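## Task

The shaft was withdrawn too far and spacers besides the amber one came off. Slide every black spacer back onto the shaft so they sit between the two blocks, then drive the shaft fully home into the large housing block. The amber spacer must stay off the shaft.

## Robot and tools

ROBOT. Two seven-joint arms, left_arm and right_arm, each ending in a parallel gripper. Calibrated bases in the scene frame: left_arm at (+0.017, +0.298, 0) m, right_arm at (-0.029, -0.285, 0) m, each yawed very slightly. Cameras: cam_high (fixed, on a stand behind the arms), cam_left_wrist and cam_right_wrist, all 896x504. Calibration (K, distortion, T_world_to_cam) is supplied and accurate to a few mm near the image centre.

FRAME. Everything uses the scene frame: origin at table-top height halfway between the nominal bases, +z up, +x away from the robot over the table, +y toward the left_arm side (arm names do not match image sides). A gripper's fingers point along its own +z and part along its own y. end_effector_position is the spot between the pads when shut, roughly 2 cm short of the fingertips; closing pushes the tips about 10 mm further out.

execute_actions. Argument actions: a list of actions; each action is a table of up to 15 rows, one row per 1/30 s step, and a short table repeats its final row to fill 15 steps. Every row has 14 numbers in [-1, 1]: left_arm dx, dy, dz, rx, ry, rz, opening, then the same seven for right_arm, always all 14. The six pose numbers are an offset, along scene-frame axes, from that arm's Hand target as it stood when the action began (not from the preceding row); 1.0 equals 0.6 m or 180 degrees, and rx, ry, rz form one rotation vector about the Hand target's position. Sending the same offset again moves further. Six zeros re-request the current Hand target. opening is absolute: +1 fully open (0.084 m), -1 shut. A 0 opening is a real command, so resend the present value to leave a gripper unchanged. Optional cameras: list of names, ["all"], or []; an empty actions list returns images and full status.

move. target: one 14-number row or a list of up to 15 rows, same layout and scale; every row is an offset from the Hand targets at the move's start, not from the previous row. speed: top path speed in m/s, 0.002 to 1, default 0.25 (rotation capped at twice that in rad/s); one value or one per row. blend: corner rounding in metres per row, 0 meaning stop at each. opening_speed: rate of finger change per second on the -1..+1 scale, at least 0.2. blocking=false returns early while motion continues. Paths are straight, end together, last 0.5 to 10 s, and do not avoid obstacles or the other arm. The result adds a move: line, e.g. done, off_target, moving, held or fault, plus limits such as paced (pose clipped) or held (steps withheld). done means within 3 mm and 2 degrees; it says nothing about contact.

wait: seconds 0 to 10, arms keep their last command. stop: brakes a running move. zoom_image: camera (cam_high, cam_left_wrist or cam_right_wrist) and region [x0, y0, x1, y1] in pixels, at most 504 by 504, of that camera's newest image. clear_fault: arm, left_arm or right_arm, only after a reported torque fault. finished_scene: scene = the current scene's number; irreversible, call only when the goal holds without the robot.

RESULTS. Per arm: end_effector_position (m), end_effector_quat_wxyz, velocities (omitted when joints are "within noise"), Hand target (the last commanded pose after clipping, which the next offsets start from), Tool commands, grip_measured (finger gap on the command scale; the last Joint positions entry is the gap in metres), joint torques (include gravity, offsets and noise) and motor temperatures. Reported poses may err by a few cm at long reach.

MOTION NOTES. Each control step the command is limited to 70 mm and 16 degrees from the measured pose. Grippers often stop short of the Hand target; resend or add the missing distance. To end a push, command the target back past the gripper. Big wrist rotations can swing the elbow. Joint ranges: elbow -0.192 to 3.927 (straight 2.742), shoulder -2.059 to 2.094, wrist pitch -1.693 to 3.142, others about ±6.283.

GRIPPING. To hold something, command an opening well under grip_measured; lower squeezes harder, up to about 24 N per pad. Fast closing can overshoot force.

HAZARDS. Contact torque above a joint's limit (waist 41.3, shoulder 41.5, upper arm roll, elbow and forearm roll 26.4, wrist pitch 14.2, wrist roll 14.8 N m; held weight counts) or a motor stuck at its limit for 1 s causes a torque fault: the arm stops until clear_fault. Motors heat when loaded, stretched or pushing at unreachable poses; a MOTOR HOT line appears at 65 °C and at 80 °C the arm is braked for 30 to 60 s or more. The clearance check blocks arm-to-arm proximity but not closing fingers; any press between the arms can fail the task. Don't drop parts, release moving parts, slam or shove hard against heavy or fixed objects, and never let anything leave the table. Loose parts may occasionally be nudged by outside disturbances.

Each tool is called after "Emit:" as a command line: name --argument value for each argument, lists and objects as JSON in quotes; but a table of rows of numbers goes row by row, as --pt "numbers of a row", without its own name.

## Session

Emit:
execute_actions --actions '[]'

Emit:
zoom_image --camera "cam_high" --region '[340, 200, 560, 420]'

Scene clock: 0.00 s.
left_arm: end_effector_position=(+0.3701, -0.0884, +0.1975) grip_measured=+1.00 end_effector_quat_wxyz=(-0.219, +0.662, +0.231, +0.679) | right_arm: end_effector_position=(+0.5655, -0.3559, +0.2406) grip_measured=+1.00 end_effector_quat_wxyz=(+0.082, +0.695, +0.714, +0.025)
Joint positions: left_arm=[-1.038 0.736 -0.338 1.441 1.415 2.01 -2.508 0.084] | right_arm=[-0.157 0.301 0.094 1.492 -0.106 1.035 -1.643 0.084]
Joint velocities: within noise
Joint torques (N m): no reading
Motor temperatures (°C): left_arm=[33 40 45 42 41 39 38] | right_arm=[36 36 38 39 35 36 37]
Hand target: left_arm +0.3701, -0.0884, +0.1975; -0.219, +0.662, +0.231, +0.679 | right_arm +0.5655, -0.3559, +0.2406; +0.082, +0.695, +0.714, +0.025
Tool commands: left_gripper/opening=+1.0 right_gripper/opening=+1.0
camera_calibration:
cam_left_wrist: T_world_to_cam=[[0.607468, -0.794342, -0.0018219, -0.259092], [-0.00247163, 0.000403426, -0.999997, 0.258959], [0.79434, 0.607471, -0.00171825, -0.109571], [0, 0, 0, 1]] pos_world=[0.245066, -0.139351, 0.258297]
cam_right_wrist: T_world_to_cam=[[0.986336, 0.0512758, 0.156564, -0.544812], [0.0372239, -0.995118, 0.0914022, -0.330946], [0.160486, -0.0843254, -0.983429, 0.249343], [0, 0, 0, 1]] pos_world=[0.50967, -0.280369, 0.360758]

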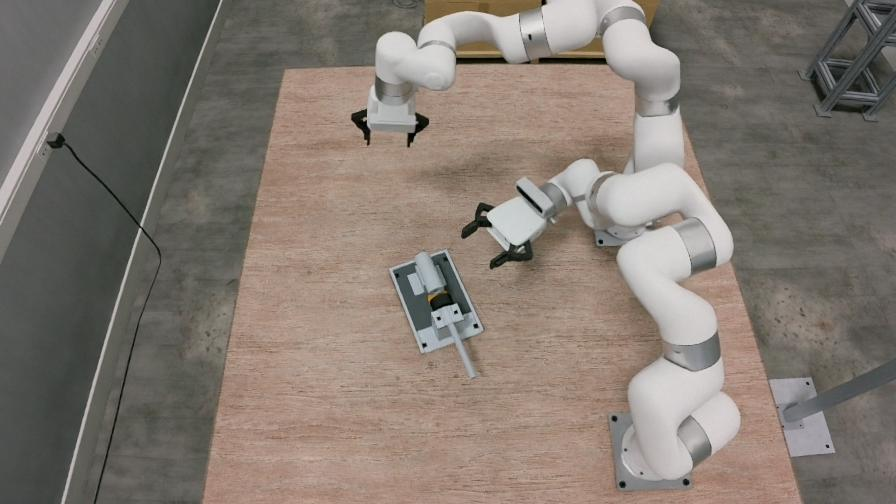

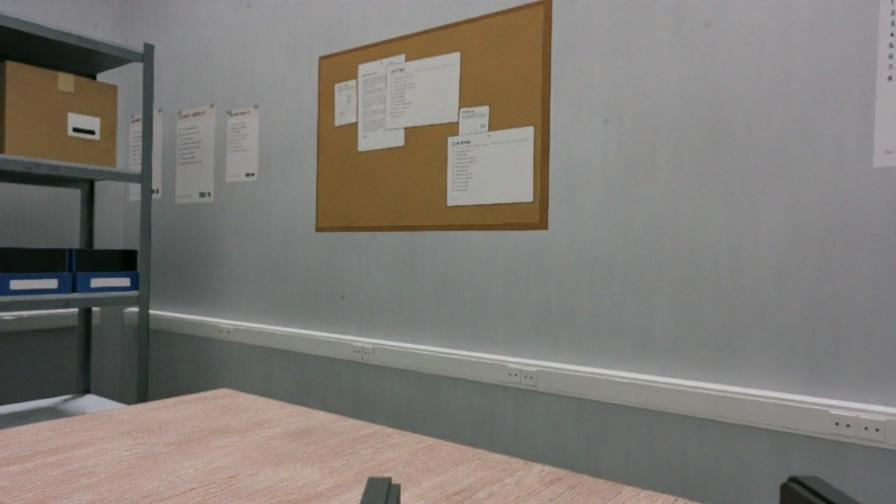

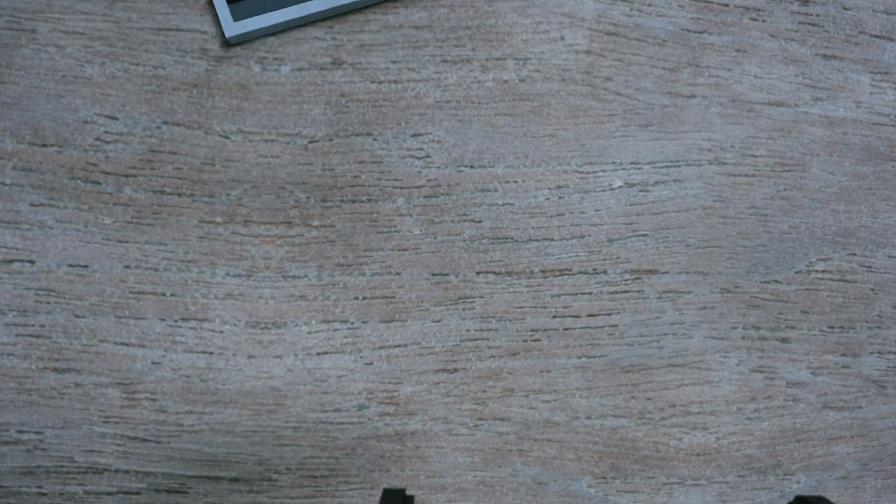

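Scaled by 2.291 from the camera's 896x504 image, which has a finer 1280x720 frame.

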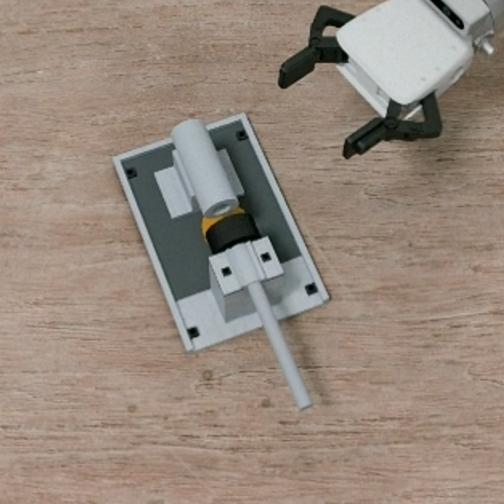

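Emit:
move --pt "0 0 0.25 0 0 0 1 0 0 0 0 0 0 1" --pt "0.035 0.403 0.27 0.1187 0.3717 -0.5359 1 0 0 0 0 0 0 1" --pt "0.035 0.403 0.104 0.1187 0.3717 -0.5359 1 0 0 0 0 0 0 1" --speed 0.35 --blend '[0.03,0.03,0]'

Emit:
move --pt "0 0 0 0 0 0 1 -0.4425 0.327 0.016 0.351 -0.185 -0.3224 1" --pt "0 0 0 0 0 0 1 -0.379 0.4217 -0.321 0.351 -0.185 -0.3224 1" --speed 0.35 --blend '[0.03,0]' --cameras '["all"]'

Emit:
zoom_image --camera "cam_right_wrist" --region '[200, 50, 700, 450]'

Emit:
zoom_image --camera "cam_left_wrist" --region '[300, 100, 700, 400]'

Scene clock: 65.40 s.
left_arm: end_effector_position=(+0.3911, +0.1534, +0.2599) grip_measured=+1.00 end_effector_quat_wxyz=(+0.149, +0.790, -0.556, +0.211) | right_arm: end_effector_position=(+0.5655, -0.3559, +0.2406) grip_measured=+1.00 end_effector_quat_wxyz=(+0.082, +0.695, +0.714, +0.025)
Joint positions: left_arm=[-1.368 -0.992 1.031 0.659 0.575 0.927 0.491 0.084] | right_arm=[-0.157 0.301 0.094 1.492 -0.106 1.035 -1.643 0.084]
Joint torques (N m): left_arm=[-0.61 4.76 -11.03 14.39 0.11 -1.88 0.15] | right_arm=[0.48 -19.43 0.49 20.69 -0.06 -1.93 0.06]
Hand target: left_arm +0.3911, +0.1534, +0.2599; +0.149, +0.790, -0.556, +0.211 | right_arm +0.5655, -0.3559, +0.2406; +0.082, +0.695, +0.714, +0.025
Off the commanded pose: left_arm 0.000 m, 0 deg | right_arm 0.000 m, 0 deg.
move: done

Scene clock: 69.57 s.
left_arm: end_effector_position=(+0.3911, +0.1534, +0.2599) grip_measured=+1.00 end_effector_quat_wxyz=(+0.149, +0.790, -0.556, +0.211) | right_arm: end_effector_position=(+0.3381, -0.1029, +0.0480) grip_measured=+1.00 end_effector_quat_wxyz=(-0.089, +0.840, +0.147, +0.514)
Joint positions: left_arm=[-1.368 -0.992 1.031 0.659 0.575 0.927 0.491 0.084] | right_arm=[-0.391 0.172 0.893 0.282 3.356 0.95 -3.332 0.084]
Joint torques (N m): left_arm=[-0.51 4.75 -11.01 14.4 -0.15 -1.74 0.22] | right_arm=[1.43 -7.06 1.24 8.8 -0.05 1.08 -0.11]
Hand target: left_arm +0.3911, +0.1534, +0.2599; +0.149, +0.790, -0.556, +0.211 | right_arm +0.3381, -0.1029, +0.0480; -0.089, +0.840, +0.147, +0.514
Off the commanded pose: left_arm 0.000 m, 0 deg | right_arm 0.000 m, 0 deg.
move: done; limits=paced
camera_calibration:
cam_left_wrist: T_world_to_cam=[[-0.947671, -0.318825, -0.0164341, 0.459325], [-0.271798, 0.83275, -0.482342, 0.164409], [0.167468, -0.452635, -0.875829, 0.36192], [0, 0, 0, 1]] pos_world=[0.419365, 0.173351, 0.40383]
cam_right_wrist: T_world_to_cam=[[0.338769, -0.94064, 0.0207773, -0.179936], [-0.428317, -0.173844, -0.886748, 0.235798], [0.837723, 0.291503, -0.461785, -0.097632], [0, 0, 0, 1]] pos_world=[0.243742, -0.0998029, 0.167747]

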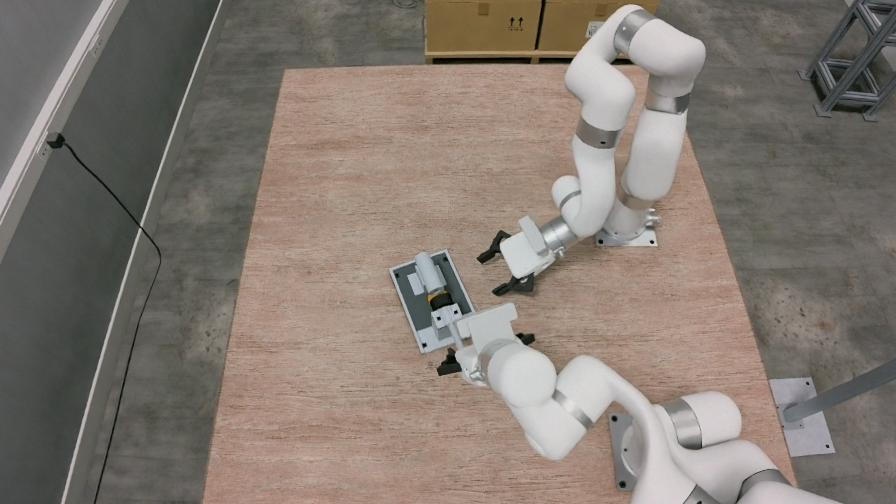

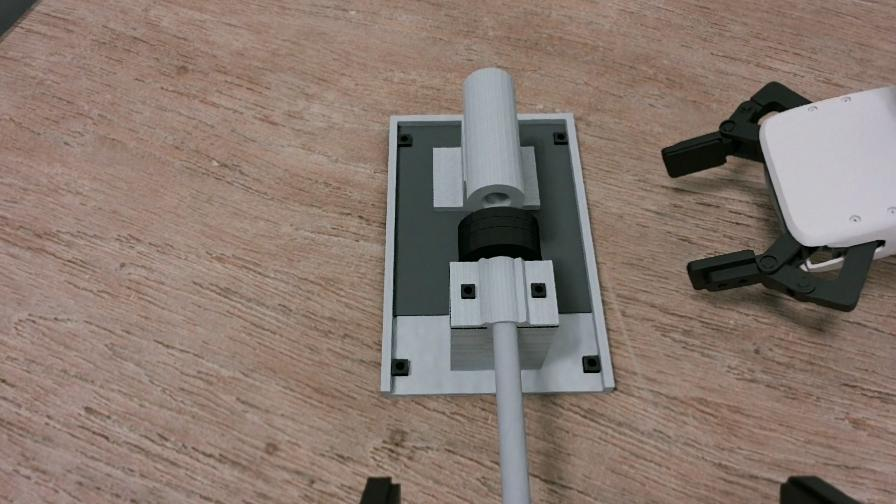

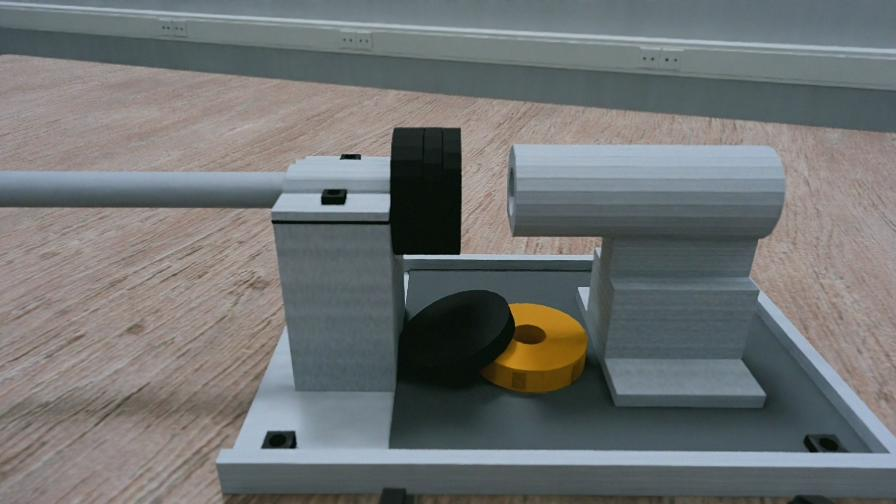

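Scaled by 1.008 from the camera's 896x504 image, which has a finer 1280x720 frame.

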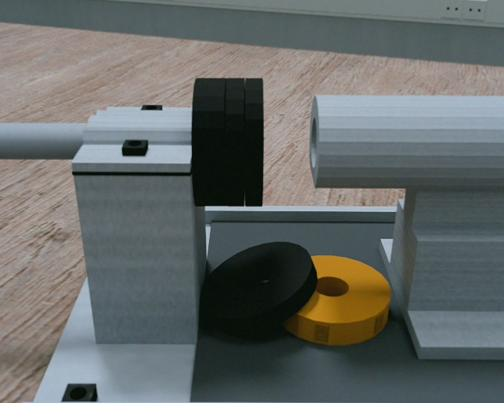

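Scaled by 1.260 from the camera's 896x504 image, which has a finer 1280x720 frame.

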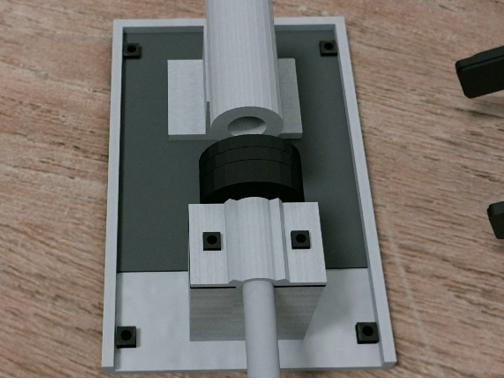

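Emit:
zoom_image --camera "cam_right_wrist" --region '[370, 110, 610, 400]'

Emit:
zoom_image --camera "cam_left_wrist" --region '[440, 170, 560, 290]'

Scaled by 1.738 from the camera's 896x504 image, which has a finer 1280x720 frame.

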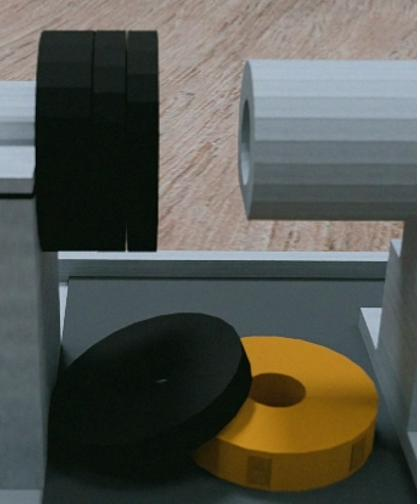

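Scaled by 4.200 from the camera's 896x504 image, which has a finer 1280x720 frame.

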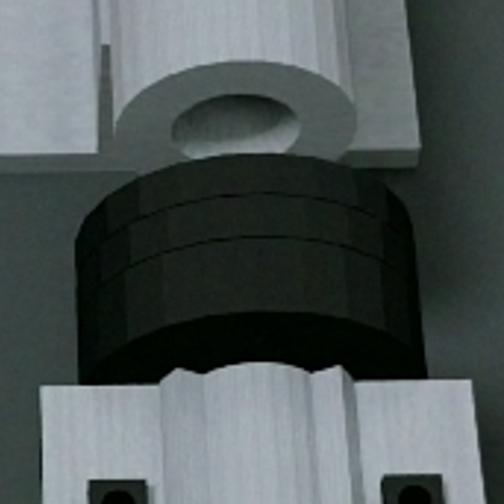

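Emit:
move --pt "0.2815 -0.172 0.10 0.209 0.437 0.408 -1 0 0 0 0 0 0 1" --pt "0.1825 -0.281 -0.20 0.209 0.437 0.408 -1 0 0 0 0 0 0 1" --speed 0.3 --blend '[0.03,0]' --cameras '["all"]'

Scene clock: 238.13 s.
left_arm: end_effector_position=(+0.4999, -0.0150, +0.1399) grip_measured=-1.00 end_effector_quat_wxyz=(+0.076, +0.896, +0.155, -0.410) | right_arm: end_effector_position=(+0.3381, -0.1029, +0.0480) grip_measured=+1.00 end_effector_quat_wxyz=(-0.089, +0.840, +0.147, +0.514)
Joint positions: left_arm=[-3.273 -1.335 2.287 2.707 0.132 2.058 -0.987 0] | right_arm=[-0.391 0.172 0.893 0.282 3.356 0.95 -3.332 0.084]
Joint torques (N m): left_arm=[-0.5 31.55 -5.46 12.08 -1.5 -0.42 0.17] | right_arm=[1.4 -6.91 1.27 8.75 -0.09 1.03 -0.07]
Hand target: left_arm +0.5006, -0.0152, +0.1399; +0.070, +0.894, +0.152, -0.416 | right_arm +0.3381, -0.1029, +0.0480; -0.089, +0.840, +0.147, +0.514
Off the commanded pose: left_arm 0.001 m, 1 deg | right_arm 0.000 m, 0 deg.
elbow stopped short (left arm): the move would have taken joint 4 (elbow) straighter than the controller allows.
move: done; limits=paced
camera_calibration:
cam_left_wrist: T_world_to_cam=[[0.321109, -0.94671, 0.0250739, -0.142657], [-0.610822, -0.186803, 0.769416, 0.255328], [-0.72373, -0.262382, -0.638256, 0.577446], [0, 0, 0, 1]] pos_world=[0.619683, 0.0641523, 0.175682]
cam_right_wrist: T_world_to_cam=[[0.338795, -0.94063, 0.0208305, -0.17995], [-0.428371, -0.173926, -0.886706, 0.235796], [0.837685, 0.291488, -0.461864, -0.097611], [0, 0, 0, 1]] pos_world=[0.243742, -0.099803, 0.167747]

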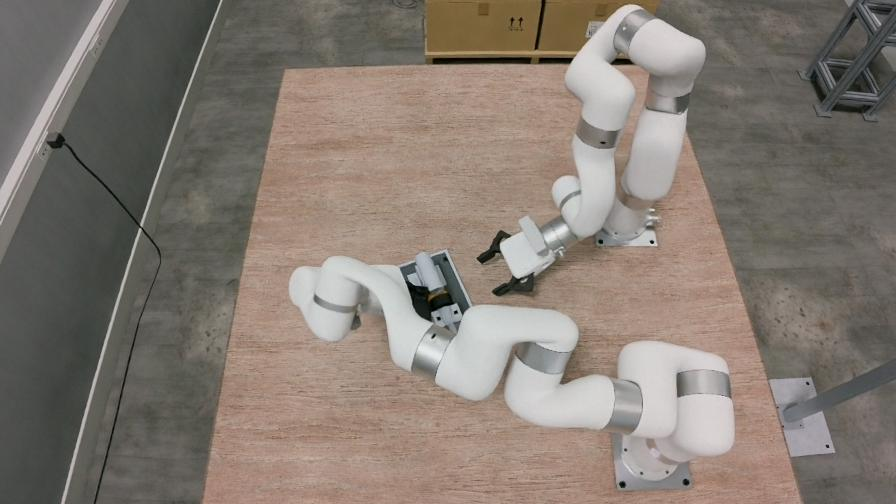

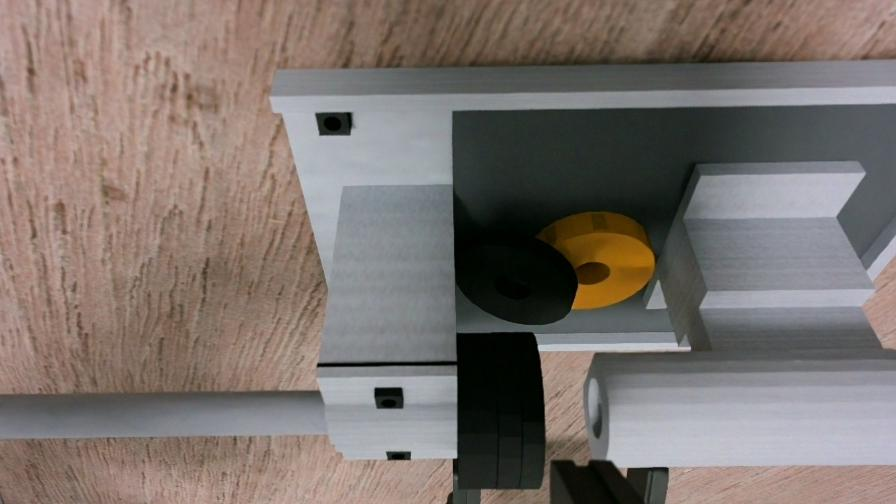

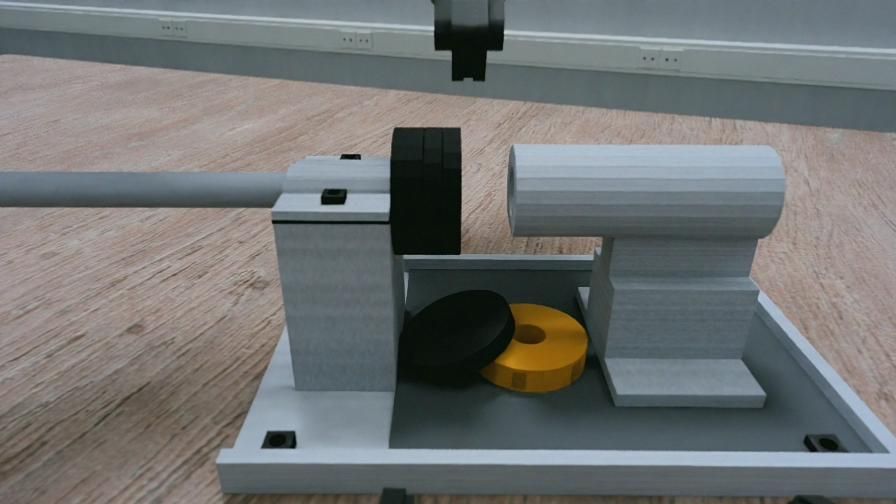

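Emit:
move --target '[0,0,-0.0833,0,0,0,-1,0,0,0,0,0,0,1]' --speed 0.12 --cameras '["all"]'

Scene clock: 279.43 s.
left_arm: end_effector_position=(+0.5002, -0.0151, +0.0899) grip_measured=-1.00 end_effector_quat_wxyz=(+0.072, +0.895, +0.153, -0.414) | right_arm: end_effector_position=(+0.3381, -0.1029, +0.0480) grip_measured=+1.00 end_effector_quat_wxyz=(-0.089, +0.840, +0.147, +0.514)
Joint positions: left_arm=[-3.283 -1.406 2.313 2.707 0.153 2.009 -0.938 0] | right_arm=[-0.391 0.172 0.893 0.282 3.356 0.95 -3.332 0.084]
Joint torques (N m): left_arm=[-6.36 28.49 -6.93 6.99 -2.37 0.87 0.09] | right_arm=[0.99 -6.99 1.22 8.95 -0.06 0.98 -0.02]
Hand target: left_arm +0.5006, -0.0152, +0.0900; +0.070, +0.894, +0.152, -0.416 | right_arm +0.3381, -0.1029, +0.0480; -0.089, +0.840, +0.147, +0.514
Off the commanded pose: left_arm 0.000 m, 0 deg | right_arm 0.000 m, 0 deg.
elbow stopped short (left arm): the move would have taken joint 4 (elbow) straighter than the controller allows.
move: done
camera_calibration:
cam_left_wrist: T_world_to_cam=[[0.313559, -0.949396, 0.018123, -0.137206], [-0.605223, -0.185109, 0.774235, 0.290793], [-0.731701, -0.253737, -0.632639, 0.549389], [0, 0, 0, 1]] pos_world=[0.621005, 0.0629663, 0.124909]
cam_right_wrist: T_world_to_cam=[[0.338795, -0.94063, 0.0208305, -0.17995], [-0.428371, -0.173926, -0.886706, 0.235796], [0.837685, 0.291488, -0.461864, -0.097611], [0, 0, 0, 1]] pos_world=[0.243742, -0.099803, 0.167747]

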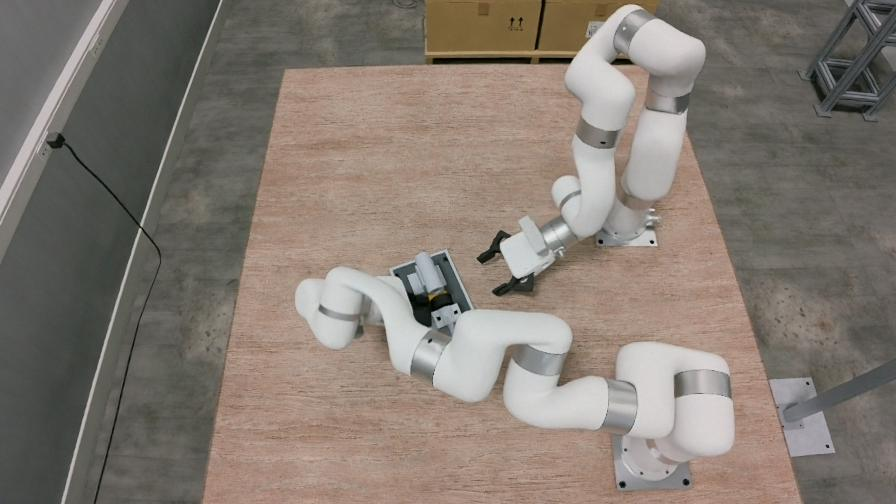

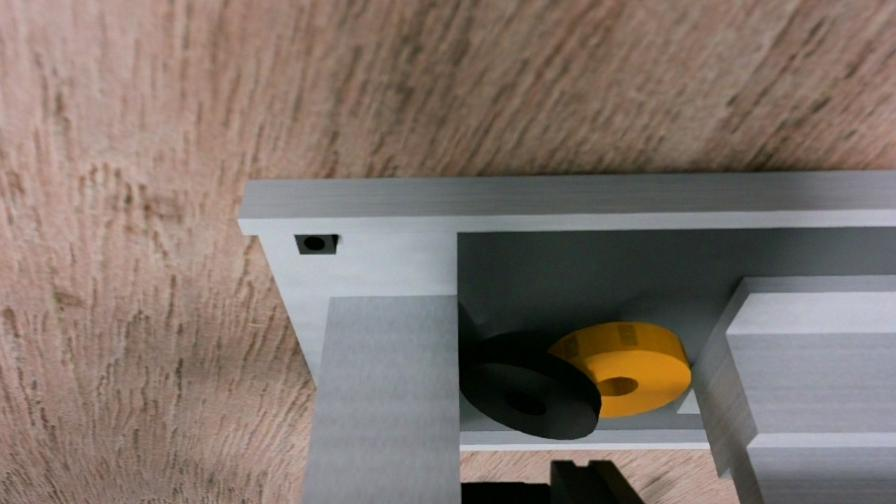

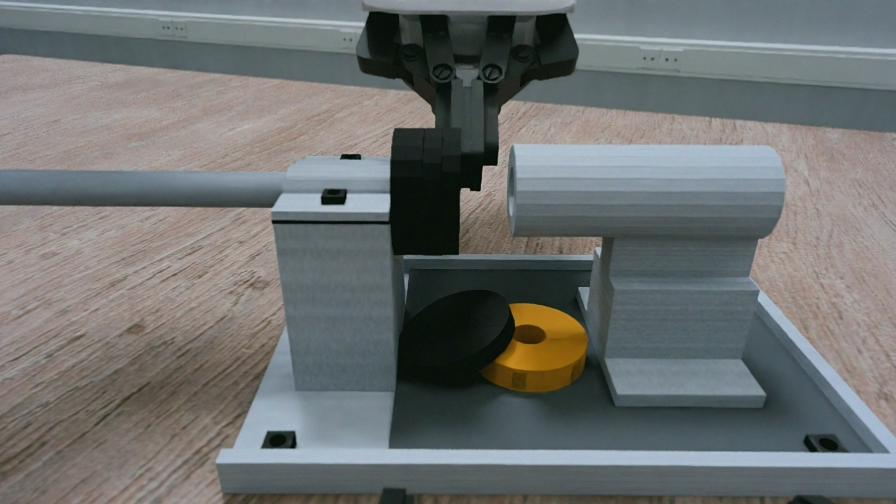

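Emit:
move --target '[0,0,-0.0917,0,0,0,-1,0,0,0,0,0,0,1]' --speed 0.1 --cameras '["cam_left_wrist","cam_right_wrist"]'

Scene clock: 287.03 s.
left_arm: end_effector_position=(+0.5001, -0.0151, +0.0350) grip_measured=-1.00 end_effector_quat_wxyz=(+0.072, +0.895, +0.153, -0.413) | right_arm: end_effector_position=(+0.3381, -0.1029, +0.0480) grip_measured=+1.00 end_effector_quat_wxyz=(-0.089, +0.840, +0.147, +0.514)
Joint positions: left_arm=[-3.292 -1.484 2.34 2.707 0.171 1.94 -0.887 0] | right_arm=[-0.391 0.172 0.893 0.282 3.356 0.95 -3.332 0.084]
Joint torques (N m): left_arm=[-0.58 31.75 -5.69 12.55 -1.5 -0.26 0.18] | right_arm=[1.26 -7.31 1.22 8.96 -0.16 0.99 0.03]
Hand target: left_arm +0.5006, -0.0152, +0.0349; +0.070, +0.894, +0.152, -0.416 | right_arm +0.3381, -0.1029, +0.0480; -0.089, +0.840, +0.147, +0.514
Off the commanded pose: left_arm 0.000 m, 0 deg | right_arm 0.000 m, 0 deg.
elbow stopped short (left arm): the move would have taken joint 4 (elbow) straighter than the controller allows.
move: done
camera_calibration:
cam_left_wrist: T_world_to_cam=[[0.313984, -0.949247, 0.018549, -0.136389], [-0.605934, -0.185308, 0.773631, 0.333676], [-0.73093, -0.254147, -0.633365, 0.514267], [0, 0, 0, 1]] pos_world=[0.620903, 0.0630653, 0.0701061]
cam_right_wrist: T_world_to_cam=[[0.338795, -0.94063, 0.0208305, -0.17995], [-0.428371, -0.173926, -0.886706, 0.235796], [0.837685, 0.291488, -0.461864, -0.097611], [0, 0, 0, 1]] pos_world=[0.243742, -0.099803, 0.167747]
Images, in order (width x height): cam_left_wrist 896x504, cam_right_wrist 896x504.

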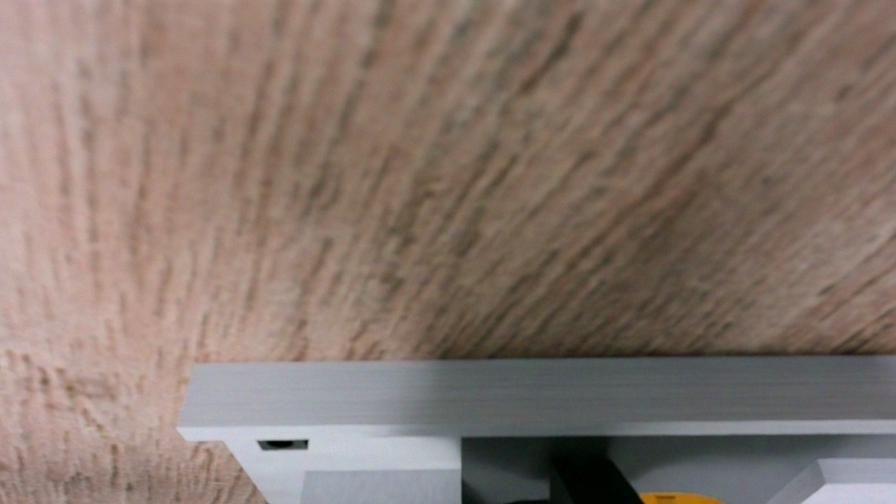

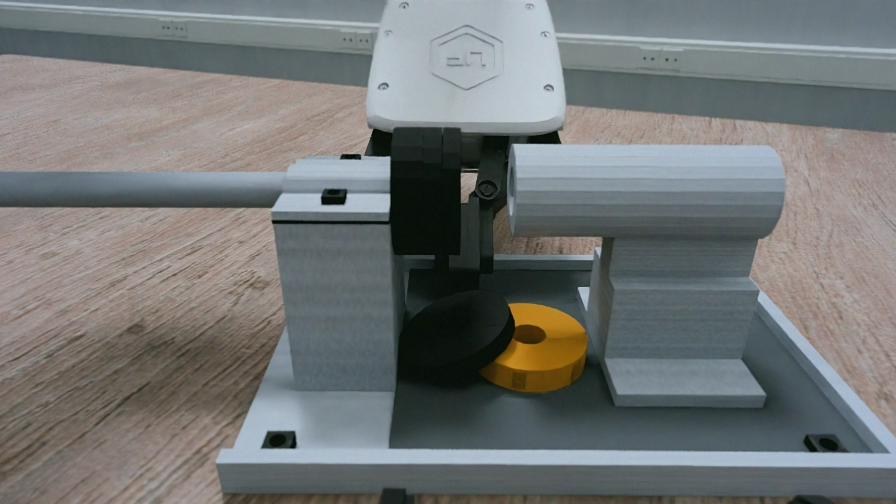

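Emit:
move --target '[-0.0315,-0.011,0,0,0,0,-1,0,0,0,0,0,0,1]' --speed 0.05 --cameras '["cam_right_wrist"]'

Emit:
zoom_image --camera "cam_right_wrist" --region '[360, 100, 640, 450]'

Scene clock: 293.90 s.
left_arm: end_effector_position=(+0.4817, -0.0218, +0.0349) grip_measured=-1.00 end_effector_quat_wxyz=(+0.070, +0.894, +0.152, -0.416) | right_arm: end_effector_position=(+0.3381, -0.1029, +0.0480) grip_measured=+1.00 end_effector_quat_wxyz=(-0.089, +0.840, +0.147, +0.514)
Joint positions: left_arm=[-3.156 -1.351 2.31 2.331 0.164 1.763 -0.929 0] | right_arm=[-0.391 0.172 0.893 0.282 3.356 0.95 -3.332 0.084]
Joint torques (N m): left_arm=[1.04 30.46 -9.66 11.89 -1.44 -0.33 -0.16] | right_arm=[1.16 -7.29 1.26 9.04 -0.13 0.92 0.03]
Hand target: left_arm +0.4817, -0.0218, +0.0349; +0.070, +0.894, +0.152, -0.416 | right_arm +0.3381, -0.1029, +0.0480; -0.089, +0.840, +0.147, +0.514
Off the commanded pose: left_arm 0.000 m, 0 deg | right_arm 0.000 m, 0 deg.
move: done
camera_calibration:
cam_right_wrist: T_world_to_cam=[[0.338795, -0.94063, 0.0208305, -0.17995], [-0.428371, -0.173926, -0.886706, 0.235796], [0.837685, 0.291488, -0.461864, -0.097611], [0, 0, 0, 1]] pos_world=[0.243742, -0.099803, 0.167747]
Images, in order (width x height): cam_right_wrist 896x504.

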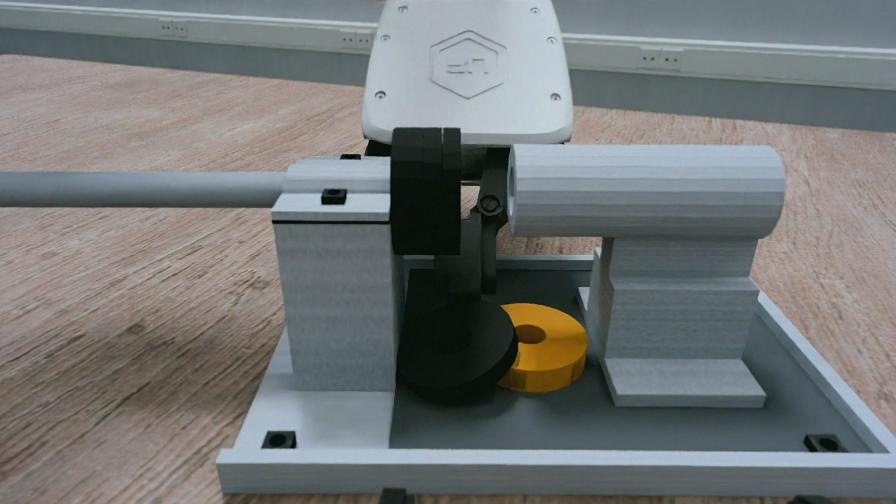

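Scaled by 1.440 from the camera's 896x504 image, which has a finer 1280x720 frame.

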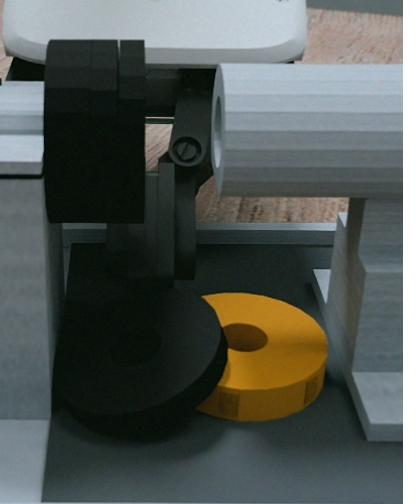

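Emit:
move --target '[-0.0157,-0.0055,0,0,0,0,-1,0,0,0,0,0,0,1]' --speed 0.04 --cameras '["cam_right_wrist"]'

Emit:
zoom_image --camera "cam_right_wrist" --region '[360, 100, 640, 450]'

Scene clock: 303.00 s.
left_arm: end_effector_position=(+0.4722, -0.0251, +0.0349) grip_measured=-1.00 end_effector_quat_wxyz=(+0.070, +0.894, +0.152, -0.416) | right_arm: end_effector_position=(+0.3381, -0.1029, +0.0480) grip_measured=+1.00 end_effector_quat_wxyz=(-0.089, +0.840, +0.147, +0.514)
Joint positions: left_arm=[-3.122 -1.314 2.301 2.226 0.158 1.71 -0.941 0] | right_arm=[-0.391 0.172 0.893 0.282 3.356 0.95 -3.332 0.084]
Joint torques (N m): left_arm=[1.12 29.61 -10.66 11.66 -1.49 -0.31 -0.12] | right_arm=[1.19 -7.15 1.32 9.16 -0.16 0.98 0.05]
Hand target: left_arm +0.4722, -0.0251, +0.0349; +0.070, +0.894, +0.152, -0.416 | right_arm +0.3381, -0.1029, +0.0480; -0.089, +0.840, +0.147, +0.514
Off the commanded pose: left_arm 0.000 m, 0 deg | right_arm 0.000 m, 0 deg.
move: done
camera_calibration:
cam_right_wrist: T_world_to_cam=[[0.338795, -0.94063, 0.0208305, -0.17995], [-0.428371, -0.173926, -0.886706, 0.235796], [0.837685, 0.291488, -0.461864, -0.097611], [0, 0, 0, 1]] pos_world=[0.243742, -0.099803, 0.167747]
Images, in order (width x height): cam_right_wrist 896x504.

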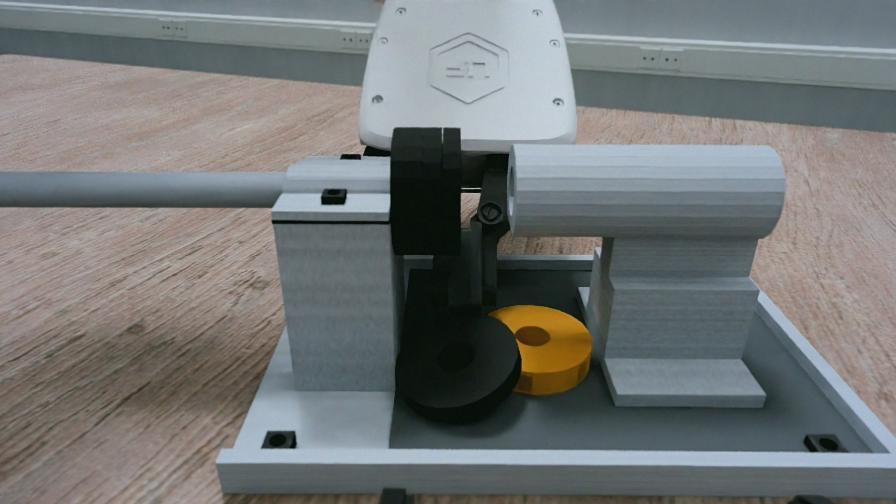

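Scaled by 1.440 from the camera's 896x504 image, which has a finer 1280x720 frame.

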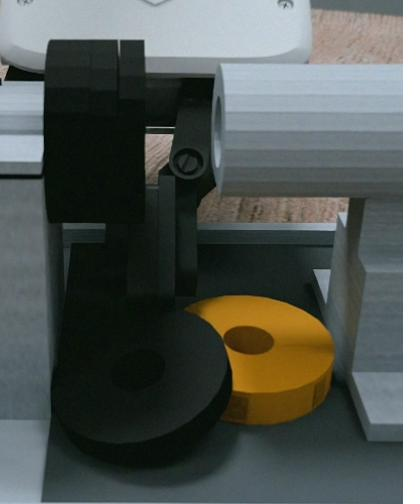

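Emit:
move --target '[0.0094,0.0033,-0.0075,-0.0261,0.0745,0,-1,0,0,0,0,0,0,1]' --speed 0.1 --cameras '["all"]'

Scene clock: 376.53 s.
left_arm: end_effector_position=(+0.4764, -0.0225, +0.0308) grip_measured=-1.00 end_effector_quat_wxyz=(+0.113, +0.846, +0.161, -0.496) | right_arm: end_effector_position=(+0.3381, -0.1029, +0.0480) grip_measured=+1.00 end_effector_quat_wxyz=(-0.089, +0.840, +0.147, +0.514)
Joint positions: left_arm=[-3.254 -1.56 2.288 2.707 0.061 1.986 -0.922 0] | right_arm=[-0.391 0.172 0.893 0.282 3.356 0.95 -3.332 0.084]
Joint torques (N m): left_arm=[-2.75 14.41 2.89 7.59 3.8 -7.53 0.38] | right_arm=[1.09 -7.39 1.28 9.18 -0.1 0.91 0.03]
Hand target: left_arm +0.4779, -0.0231, +0.0304; +0.089, +0.836, +0.142, -0.523 | right_arm +0.3381, -0.1029, +0.0480; -0.089, +0.840, +0.147, +0.514
Off the commanded pose: left_arm 0.002 m, 5 deg | right_arm 0.000 m, 0 deg.
elbow stopped short (left arm): the move would have taken joint 4 (elbow) straighter than the controller allows.
move: off_target (left_arm)
camera_calibration:
cam_left_wrist: T_world_to_cam=[[0.369086, -0.928043, 0.05012, -0.162625], [-0.450091, -0.131301, 0.883277, 0.244702], [-0.813138, -0.348564, -0.466165, 0.524247], [0, 0, 0, 1]] pos_world=[0.596446, 0.0639404, 0.0363967]
cam_right_wrist: T_world_to_cam=[[0.338795, -0.94063, 0.0208305, -0.17995], [-0.428371, -0.173926, -0.886706, 0.235796], [0.837685, 0.291488, -0.461864, -0.097611], [0, 0, 0, 1]] pos_world=[0.243742, -0.099803, 0.167747]

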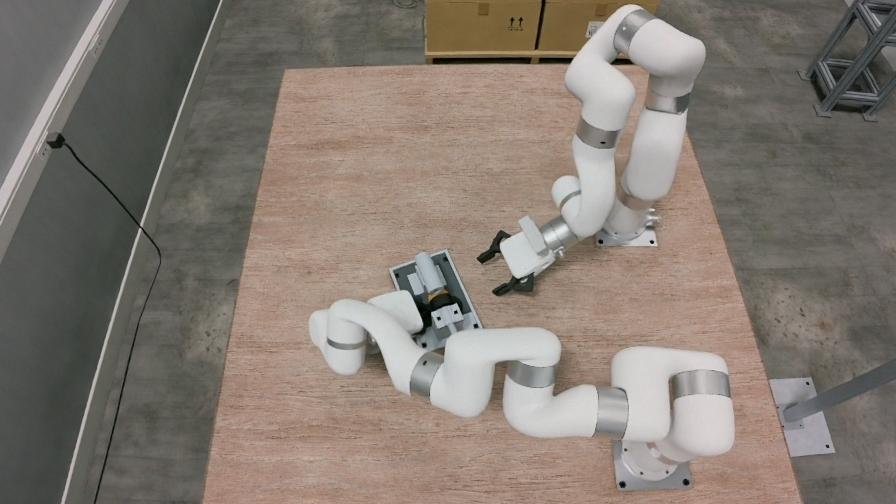

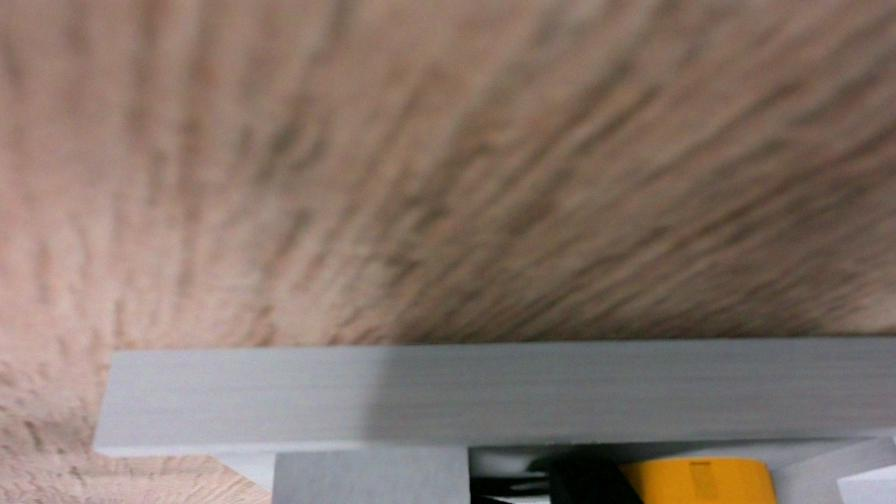

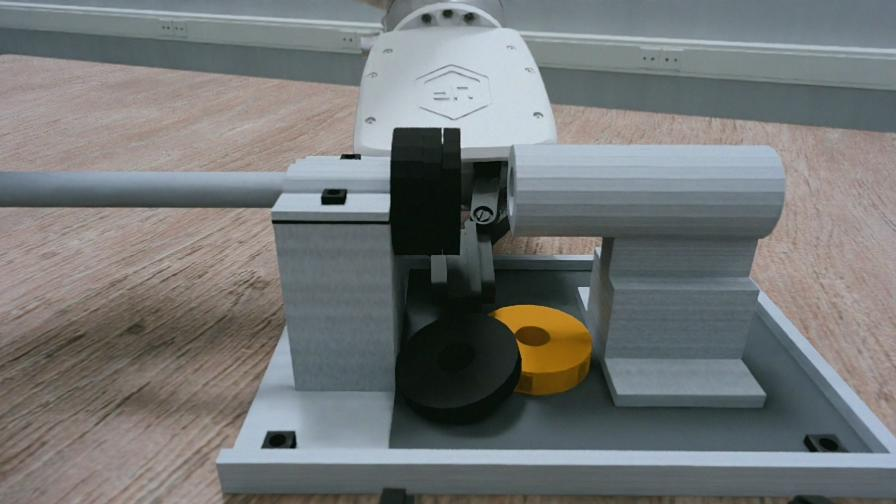

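Emit:
move --target '[-0.0252,-0.0088,0,0,0,0,-1,0,0,0,0,0,0,1]' --speed 0.04 --cameras '["cam_left_wrist","cam_right_wrist"]'

Emit:
zoom_image --camera "cam_right_wrist" --region '[360, 100, 640, 450]'

Scene clock: 384.37 s.
left_arm: end_effector_position=(+0.4620, -0.0281, +0.0306) grip_measured=-1.00 end_effector_quat_wxyz=(+0.099, +0.840, +0.150, -0.512) end_effector_velocity=(-0.001, +0.000, +0.000) end_effector_angular_velocity=(+0.000, +0.001, -0.001) | right_arm: end_effector_position=(+0.3381, -0.1029, +0.0480) grip_measured=+1.00 end_effector_quat_wxyz=(-0.089, +0.840, +0.147, +0.514)
Joint positions: left_arm=[-3.274 -1.568 2.295 2.707 0.047 2.014 -0.928 0] | right_arm=[-0.391 0.172 0.893 0.282 3.356 0.95 -3.332 0.084]
Joint velocities: left_arm=[-0.001 0.001 0.009 -0.001 -0.008 0 0.003 0] | right_arm=[within noise]
Joint torques (N m): left_arm=[-15.04 7.84 1.13 -8.61 2.25 0.59 0.13] | right_arm=[1.05 -7.33 1.35 9.1 -0.04 0.99 0.1]
Hand target: left_arm +0.4628, -0.0284, +0.0304; +0.089, +0.836, +0.142, -0.523 | right_arm +0.3381, -0.1029, +0.0480; -0.089, +0.840, +0.147, +0.514
Off the commanded pose: left_arm 0.001 m, 2 deg | right_arm 0.000 m, 0 deg.
elbow stopped short (left arm): the move would have taken joint 4 (elbow) straighter than the controller allows.
move: done
camera_calibration:
cam_left_wrist: T_world_to_cam=[[0.338343, -0.940458, 0.0326038, -0.148219], [-0.424055, -0.121447, 0.897457, 0.225413], [-0.84006, -0.317474, -0.439896, 0.522953], [0, 0, 0, 1]] pos_world=[0.585049, 0.054006, 0.0325792]
cam_right_wrist: T_world_to_cam=[[0.338795, -0.94063, 0.0208305, -0.17995], [-0.428371, -0.173926, -0.886706, 0.235796], [0.837685, 0.291488, -0.461864, -0.097611], [0, 0, 0, 1]] pos_world=[0.243742, -0.099803, 0.167747]
Images, in order (width x height): cam_left_wrist 896x504, cam_right_wrist 896x504.

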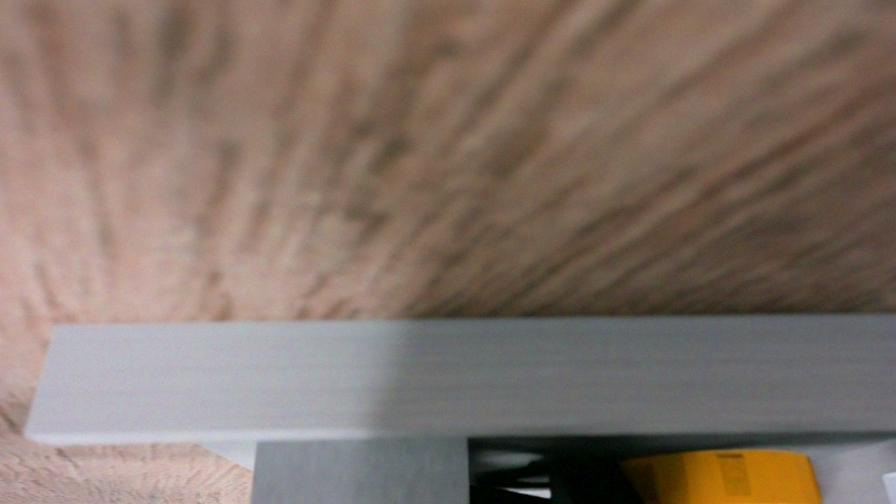

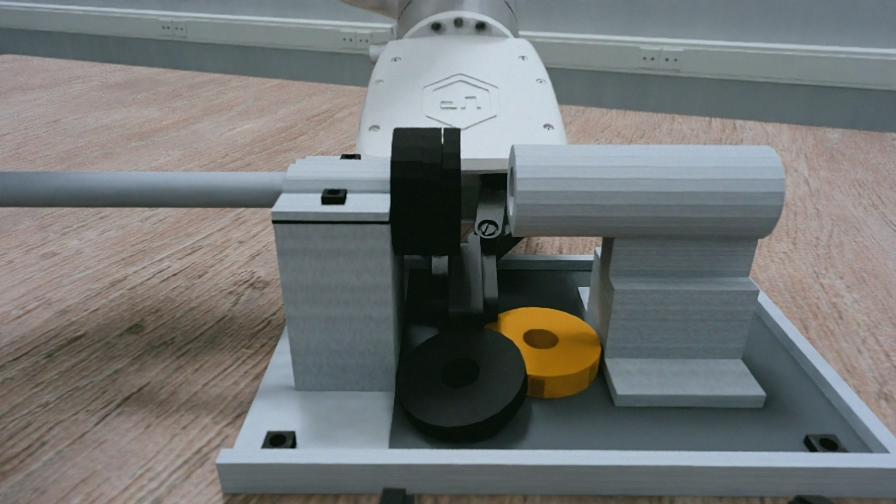

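Scaled by 1.440 from the camera's 896x504 image, which has a finer 1280x720 frame.

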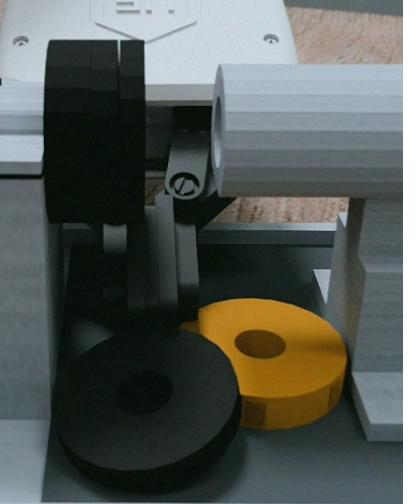

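Emit:
move --target '[-0.0079,-0.0028,0,0,0,0,-1,0,0,0,0,0,0,1]' --speed 0.03 --cameras '["cam_right_wrist"]'

Emit:
zoom_image --camera "cam_right_wrist" --region '[360, 100, 640, 450]'

Scene clock: 396.47 s.
left_arm: end_effector_position=(+0.4574, -0.0298, +0.0306) grip_measured=-1.00 end_effector_quat_wxyz=(+0.094, +0.838, +0.146, -0.517) end_effector_velocity=(+0.000, +0.000, +0.001) end_effector_angular_velocity=(-0.001, +0.000, -0.001) | right_arm: end_effector_position=(+0.3381, -0.1029, +0.0480) grip_measured=+1.00 end_effector_quat_wxyz=(-0.089, +0.840, +0.147, +0.514)
Joint positions: left_arm=[-3.281 -1.57 2.298 2.707 0.042 2.024 -0.93 0] | right_arm=[-0.391 0.172 0.893 0.282 3.356 0.95 -3.332 0.084]
Joint velocities: left_arm=[-0.001 0.002 0.006 -0.001 -0.006 0 0.002 0] | right_arm=[within noise]
Joint torques (N m): left_arm=[-16.13 7.59 0.37 -8.88 2.19 0.67 0.02] | right_arm=[0.98 -7.44 1.24 9.15 0.02 1.02 0.11]
Hand target: left_arm +0.4580, -0.0301, +0.0304; +0.089, +0.836, +0.142, -0.523 | right_arm +0.3381, -0.1029, +0.0480; -0.089, +0.840, +0.147, +0.514
Off the commanded pose: left_arm 0.001 m, 1 deg | right_arm 0.000 m, 0 deg.
elbow stopped short (left arm): the move would have taken joint 4 (elbow) straighter than the controller allows.
move: done
camera_calibration:
cam_right_wrist: T_world_to_cam=[[0.338795, -0.94063, 0.0208305, -0.17995], [-0.428371, -0.173926, -0.886706, 0.235796], [0.837685, 0.291488, -0.461864, -0.097611], [0, 0, 0, 1]] pos_world=[0.243742, -0.099803, 0.167747]
Images, in order (width x height): cam_right_wrist 896x504.

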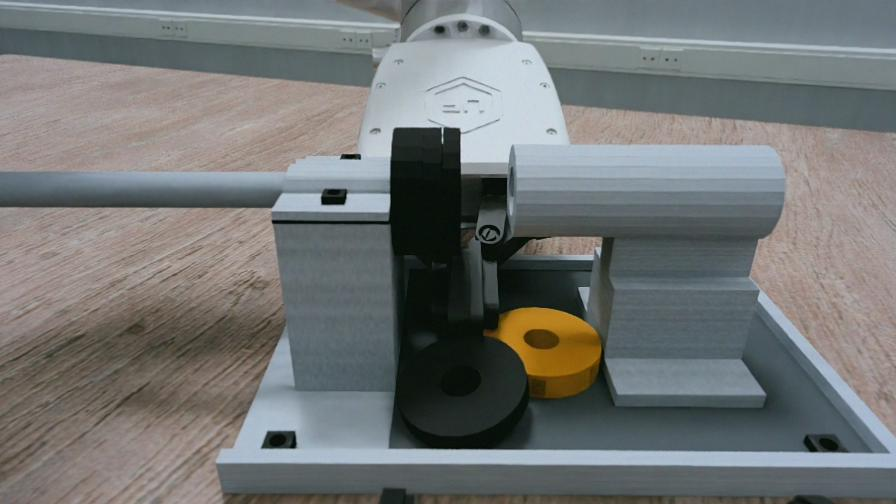

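Scaled by 1.440 from the camera's 896x504 image, which has a finer 1280x720 frame.

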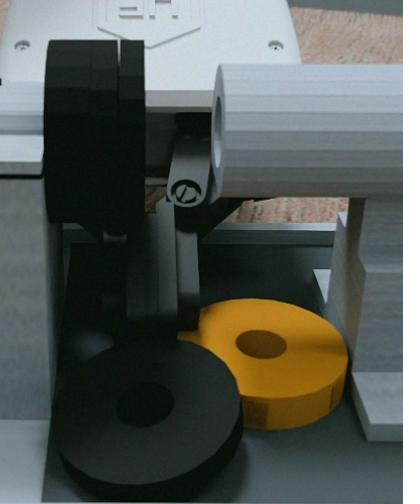

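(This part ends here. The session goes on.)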